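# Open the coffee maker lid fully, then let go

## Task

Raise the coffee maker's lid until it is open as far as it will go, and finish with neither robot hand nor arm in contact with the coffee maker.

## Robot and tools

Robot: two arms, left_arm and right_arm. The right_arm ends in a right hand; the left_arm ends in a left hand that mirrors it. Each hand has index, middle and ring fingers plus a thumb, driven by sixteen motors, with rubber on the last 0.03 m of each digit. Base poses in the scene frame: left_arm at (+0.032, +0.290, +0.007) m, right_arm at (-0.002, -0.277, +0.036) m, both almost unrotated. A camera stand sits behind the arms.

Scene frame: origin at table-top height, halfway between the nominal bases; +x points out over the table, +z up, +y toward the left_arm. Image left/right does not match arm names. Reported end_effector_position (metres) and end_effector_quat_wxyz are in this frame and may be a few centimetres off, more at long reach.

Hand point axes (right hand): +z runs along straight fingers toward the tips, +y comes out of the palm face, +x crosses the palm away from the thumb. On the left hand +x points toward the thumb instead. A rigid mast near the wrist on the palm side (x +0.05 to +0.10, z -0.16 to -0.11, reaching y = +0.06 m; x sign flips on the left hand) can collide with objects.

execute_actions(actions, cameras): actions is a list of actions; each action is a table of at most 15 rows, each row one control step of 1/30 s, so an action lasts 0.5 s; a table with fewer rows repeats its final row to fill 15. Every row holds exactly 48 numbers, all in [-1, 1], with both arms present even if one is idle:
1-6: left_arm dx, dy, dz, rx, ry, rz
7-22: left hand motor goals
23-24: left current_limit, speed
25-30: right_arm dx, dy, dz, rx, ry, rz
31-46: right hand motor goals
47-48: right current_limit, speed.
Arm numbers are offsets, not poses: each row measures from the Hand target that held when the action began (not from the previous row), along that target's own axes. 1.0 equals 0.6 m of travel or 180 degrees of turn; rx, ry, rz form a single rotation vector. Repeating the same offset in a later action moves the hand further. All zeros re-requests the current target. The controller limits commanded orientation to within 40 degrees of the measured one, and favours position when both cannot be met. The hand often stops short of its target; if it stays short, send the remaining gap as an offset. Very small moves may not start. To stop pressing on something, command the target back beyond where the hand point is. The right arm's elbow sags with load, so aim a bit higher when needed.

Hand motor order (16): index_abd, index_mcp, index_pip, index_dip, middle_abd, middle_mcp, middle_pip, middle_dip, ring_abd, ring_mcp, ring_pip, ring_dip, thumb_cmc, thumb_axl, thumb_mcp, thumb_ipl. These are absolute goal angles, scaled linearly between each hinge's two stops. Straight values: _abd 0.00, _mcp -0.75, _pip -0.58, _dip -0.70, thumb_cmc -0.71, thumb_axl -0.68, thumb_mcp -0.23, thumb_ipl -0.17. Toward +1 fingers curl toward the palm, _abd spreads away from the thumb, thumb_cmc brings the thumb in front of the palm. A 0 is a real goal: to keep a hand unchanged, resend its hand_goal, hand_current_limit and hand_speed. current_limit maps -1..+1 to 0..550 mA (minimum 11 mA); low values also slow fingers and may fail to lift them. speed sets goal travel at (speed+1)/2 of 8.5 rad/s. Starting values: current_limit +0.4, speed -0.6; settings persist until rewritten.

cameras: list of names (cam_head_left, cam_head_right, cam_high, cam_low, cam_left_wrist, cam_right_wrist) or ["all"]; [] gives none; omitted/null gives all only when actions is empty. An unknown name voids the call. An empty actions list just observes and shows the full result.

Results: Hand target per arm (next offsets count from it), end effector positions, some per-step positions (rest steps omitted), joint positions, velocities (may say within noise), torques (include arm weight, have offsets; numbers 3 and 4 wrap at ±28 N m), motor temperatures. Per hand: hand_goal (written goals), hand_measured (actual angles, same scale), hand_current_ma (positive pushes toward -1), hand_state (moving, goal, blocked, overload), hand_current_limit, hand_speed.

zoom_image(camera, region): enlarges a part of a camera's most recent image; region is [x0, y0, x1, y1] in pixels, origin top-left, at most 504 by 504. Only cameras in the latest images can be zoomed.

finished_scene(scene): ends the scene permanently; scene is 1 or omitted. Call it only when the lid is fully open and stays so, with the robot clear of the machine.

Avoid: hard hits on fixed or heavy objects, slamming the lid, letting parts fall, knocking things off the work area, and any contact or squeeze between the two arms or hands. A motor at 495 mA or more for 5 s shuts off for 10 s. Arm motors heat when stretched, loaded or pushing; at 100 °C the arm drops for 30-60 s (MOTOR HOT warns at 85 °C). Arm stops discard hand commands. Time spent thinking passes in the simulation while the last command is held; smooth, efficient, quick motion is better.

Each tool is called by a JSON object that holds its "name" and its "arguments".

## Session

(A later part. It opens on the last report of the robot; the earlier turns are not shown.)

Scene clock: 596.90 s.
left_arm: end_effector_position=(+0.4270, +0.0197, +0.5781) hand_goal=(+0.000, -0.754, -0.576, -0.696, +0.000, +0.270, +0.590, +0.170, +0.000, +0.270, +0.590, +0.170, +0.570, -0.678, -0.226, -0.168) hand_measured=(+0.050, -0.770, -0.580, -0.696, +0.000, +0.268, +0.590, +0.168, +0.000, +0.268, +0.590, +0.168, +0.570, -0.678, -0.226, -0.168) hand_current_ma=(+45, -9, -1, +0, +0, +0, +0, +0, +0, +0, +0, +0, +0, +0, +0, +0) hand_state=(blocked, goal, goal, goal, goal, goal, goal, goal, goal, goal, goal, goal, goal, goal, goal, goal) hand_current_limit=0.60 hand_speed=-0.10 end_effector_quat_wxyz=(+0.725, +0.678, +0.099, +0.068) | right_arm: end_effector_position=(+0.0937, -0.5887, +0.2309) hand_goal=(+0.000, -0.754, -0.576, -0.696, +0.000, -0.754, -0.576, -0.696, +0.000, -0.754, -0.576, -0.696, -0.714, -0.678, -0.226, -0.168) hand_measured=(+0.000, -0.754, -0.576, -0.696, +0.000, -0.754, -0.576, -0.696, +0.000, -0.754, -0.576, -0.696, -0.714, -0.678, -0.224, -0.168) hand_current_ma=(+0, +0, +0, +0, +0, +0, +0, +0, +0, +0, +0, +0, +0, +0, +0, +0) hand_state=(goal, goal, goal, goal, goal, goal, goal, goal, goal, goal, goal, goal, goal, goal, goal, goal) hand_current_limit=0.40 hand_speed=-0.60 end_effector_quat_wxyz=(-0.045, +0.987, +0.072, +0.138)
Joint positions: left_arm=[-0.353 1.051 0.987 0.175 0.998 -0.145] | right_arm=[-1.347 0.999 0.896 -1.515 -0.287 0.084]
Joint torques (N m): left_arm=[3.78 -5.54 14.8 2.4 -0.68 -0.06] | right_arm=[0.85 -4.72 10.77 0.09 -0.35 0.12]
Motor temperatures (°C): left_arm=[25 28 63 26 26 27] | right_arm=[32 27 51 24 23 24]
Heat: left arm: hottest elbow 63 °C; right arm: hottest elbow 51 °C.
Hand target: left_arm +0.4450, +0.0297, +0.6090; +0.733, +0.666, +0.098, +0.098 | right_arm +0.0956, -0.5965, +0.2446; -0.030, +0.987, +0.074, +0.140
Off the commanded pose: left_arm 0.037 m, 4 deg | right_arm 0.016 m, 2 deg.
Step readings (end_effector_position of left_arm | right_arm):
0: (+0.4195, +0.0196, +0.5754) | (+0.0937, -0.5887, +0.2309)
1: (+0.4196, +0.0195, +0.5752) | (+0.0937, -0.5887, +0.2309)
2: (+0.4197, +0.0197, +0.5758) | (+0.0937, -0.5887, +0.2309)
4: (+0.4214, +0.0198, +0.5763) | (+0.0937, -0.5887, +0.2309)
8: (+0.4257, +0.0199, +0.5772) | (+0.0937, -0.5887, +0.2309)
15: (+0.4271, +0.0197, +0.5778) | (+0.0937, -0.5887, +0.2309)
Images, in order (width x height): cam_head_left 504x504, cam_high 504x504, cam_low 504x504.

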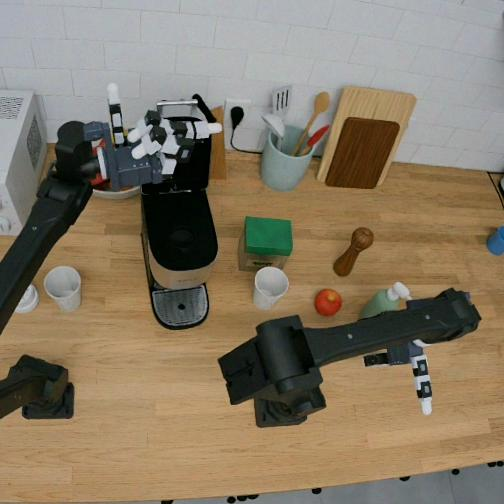

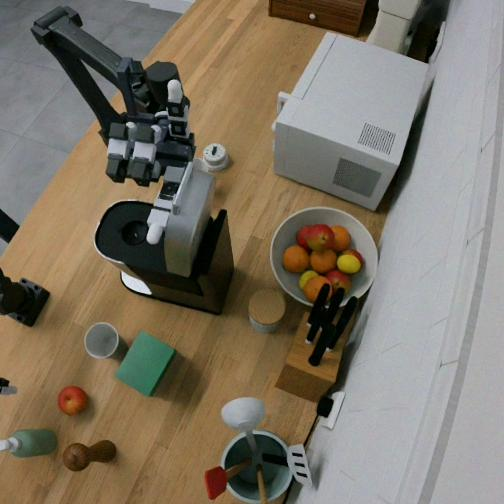

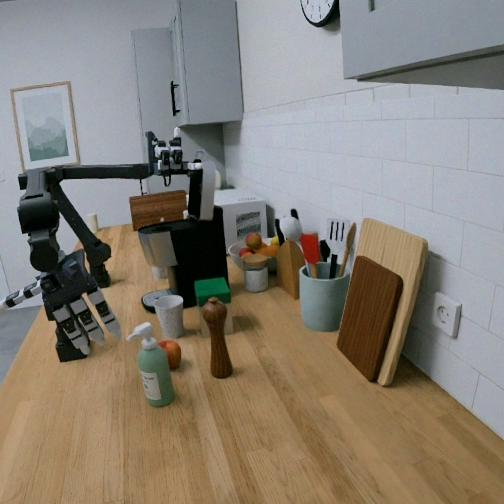

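{"name": "execute_actions", "arguments": {"actions": [[[-0.07,0,0,0,0,0,0,-0.754,-0.576,-0.696,0,0.27,0.59,0.17,0,0.27,0.59,0.17,0.571,-0.678,-0.226,-0.168,0.6,-0.1,0,0,0,0,0,0,0,-0.754,-0.576,-0.696,0,-0.754,-0.576,-0.696,0,-0.754,-0.576,-0.696,-0.714,-0.678,-0.226,-0.168,0.4,-0.6]],[[-0.1,0,0,0,0,0,0,-0.754,-0.576,-0.696,0,0.27,0.59,0.17,0,0.27,0.59,0.17,0.571,-0.678,-0.226,-0.168,0.6,-0.1,0,0,0,0,0,0,0,-0.754,-0.576,-0.696,0,-0.754,-0.576,-0.696,0,-0.754,-0.576,-0.696,-0.714,-0.678,-0.226,-0.168,0.4,-0.6]]], "cameras": ["cam_head_left","cam_low","cam_high"]}}

{"name": "zoom_image", "arguments": {"camera": "cam_low", "region": [120, 130, 260, 270]}}

{"name": "zoom_image", "arguments": {"camera": "cam_high", "region": [40, 80, 260, 300]}}

Scene clock: 611.77 s.
left_arm: end_effector_position=(+0.3463, +0.0075, +0.6177) hand_goal=(+0.000, -0.754, -0.576, -0.696, +0.000, +0.270, +0.590, +0.170, +0.000, +0.270, +0.590, +0.170, +0.570, -0.678, -0.226, -0.168) hand_measured=(+0.002, -0.772, -0.580, -0.696, +0.000, +0.268, +0.590, +0.168, +0.000, +0.268, +0.590, +0.168, +0.568, -0.678, -0.226, -0.168) hand_current_ma=(+0, -10, -1, +0, +0, +0, +0, +0, +0, +0, +0, +0, +0, +0, +0, +0) hand_state=(goal, goal, goal, goal, goal, goal, goal, goal, goal, goal, goal, goal, goal, goal, goal, goal) hand_current_limit=0.60 hand_speed=-0.10 end_effector_quat_wxyz=(+0.736, +0.661, +0.098, +0.104) | right_arm: end_effector_position=(+0.0937, -0.5887, +0.2309) hand_goal=(+0.000, -0.754, -0.576, -0.696, +0.000, -0.754, -0.576, -0.696, +0.000, -0.754, -0.576, -0.696, -0.714, -0.678, -0.226, -0.168) hand_measured=(+0.000, -0.754, -0.576, -0.696, +0.000, -0.754, -0.576, -0.696, +0.000, -0.754, -0.576, -0.696, -0.714, -0.678, -0.224, -0.168) hand_current_ma=(+0, +0, +0, +0, +0, +0, +0, +0, +0, +0, +0, +0, +0, +0, +0, +0) hand_state=(goal, goal, goal, goal, goal, goal, goal, goal, goal, goal, goal, goal, goal, goal, goal, goal) hand_current_limit=0.40 hand_speed=-0.60 end_effector_quat_wxyz=(-0.045, +0.987, +0.072, +0.138)
Joint positions: left_arm=[-0.515 0.857 0.95 0.058 0.787 -0.114] | right_arm=[-1.347 0.999 0.896 -1.515 -0.287 0.084]
Joint torques (N m): left_arm=[0.32 -4.54 9.29 1.63 -0.19 0.04] | right_arm=[0.85 -4.66 10.77 0.1 -0.35 0.12]
Motor temperatures (°C): left_arm=[25 29 64 26 26 27] | right_arm=[32 27 52 24 23 24]
Heat: left arm: hottest elbow 64 °C; right arm: hottest elbow 52 °C.
Hand target: left_arm +0.3470, +0.0017, +0.6104; +0.733, +0.666, +0.098, +0.099 | right_arm +0.0956, -0.5965, +0.2446; -0.030, +0.987, +0.074, +0.140
Off the commanded pose: left_arm 0.010 m, 1 deg | right_arm 0.016 m, 2 deg.
Step readings (end_effector_position of left_arm | right_arm):
0: (+0.4271, +0.0197, +0.5781) | (+0.0937, -0.5887, +0.2309)
1: (+0.4271, +0.0197, +0.5781) | (+0.0937, -0.5887, +0.2309)
2: (+0.4278, +0.0201, +0.5783) | (+0.0937, -0.5887, +0.2309)
4: (+0.4281, +0.0204, +0.5805) | (+0.0937, -0.5887, +0.2309)
8: (+0.4182, +0.0184, +0.5897) | (+0.0937, -0.5887, +0.2309)
15: (+0.4100, +0.0221, +0.5990) | (+0.0937, -0.5887, +0.2309)
16: (+0.4103, +0.0218, +0.5987) | (+0.0937, -0.5887, +0.2309)
17: (+0.4101, +0.0204, +0.5989) | (+0.0937, -0.5887, +0.2309)
19: (+0.4059, +0.0175, +0.5978) | (+0.0937, -0.5887, +0.2309)
23: (+0.3719, +0.0067, +0.6031) | (+0.0937, -0.5887, +0.2309)
30: (+0.3452, +0.0083, +0.6205) | (+0.0937, -0.5887, +0.2309)
Images, in order (width x height): cam_head_left 504x504, cam_high 504x504, cam_low 504x504.

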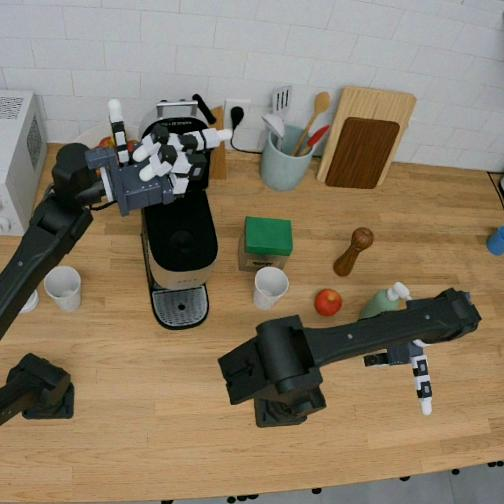

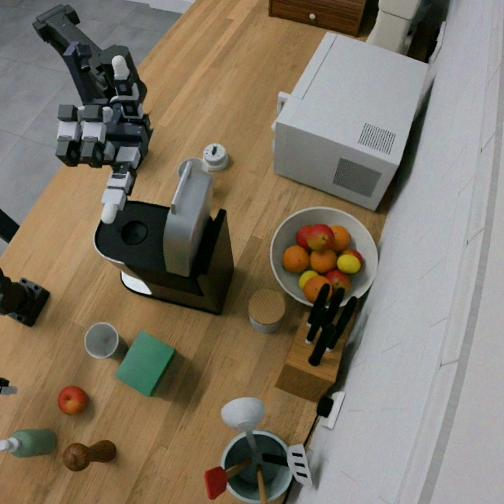

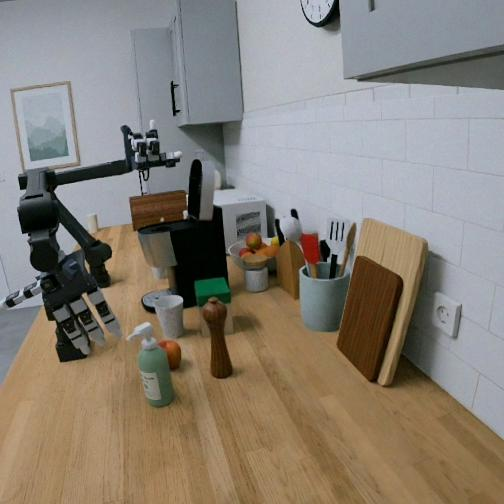

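Scaled by 3.600.

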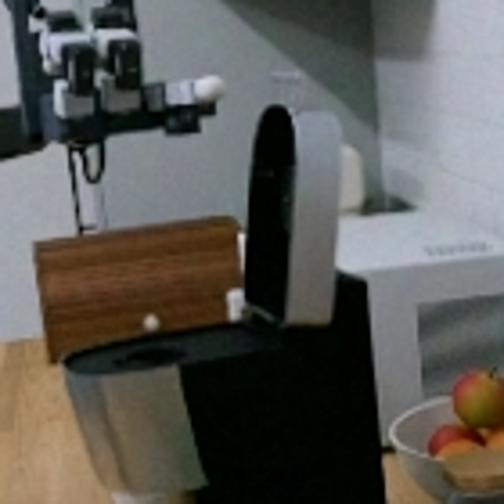

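Scaled by 2.291.

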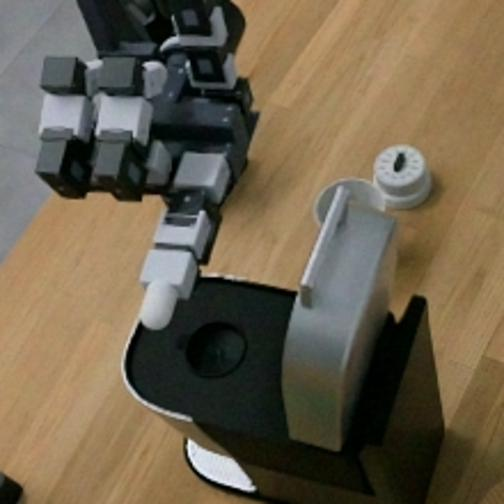

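{"name": "finished_scene", "arguments": {"scene": 1}}

The scene is finished: the task was done.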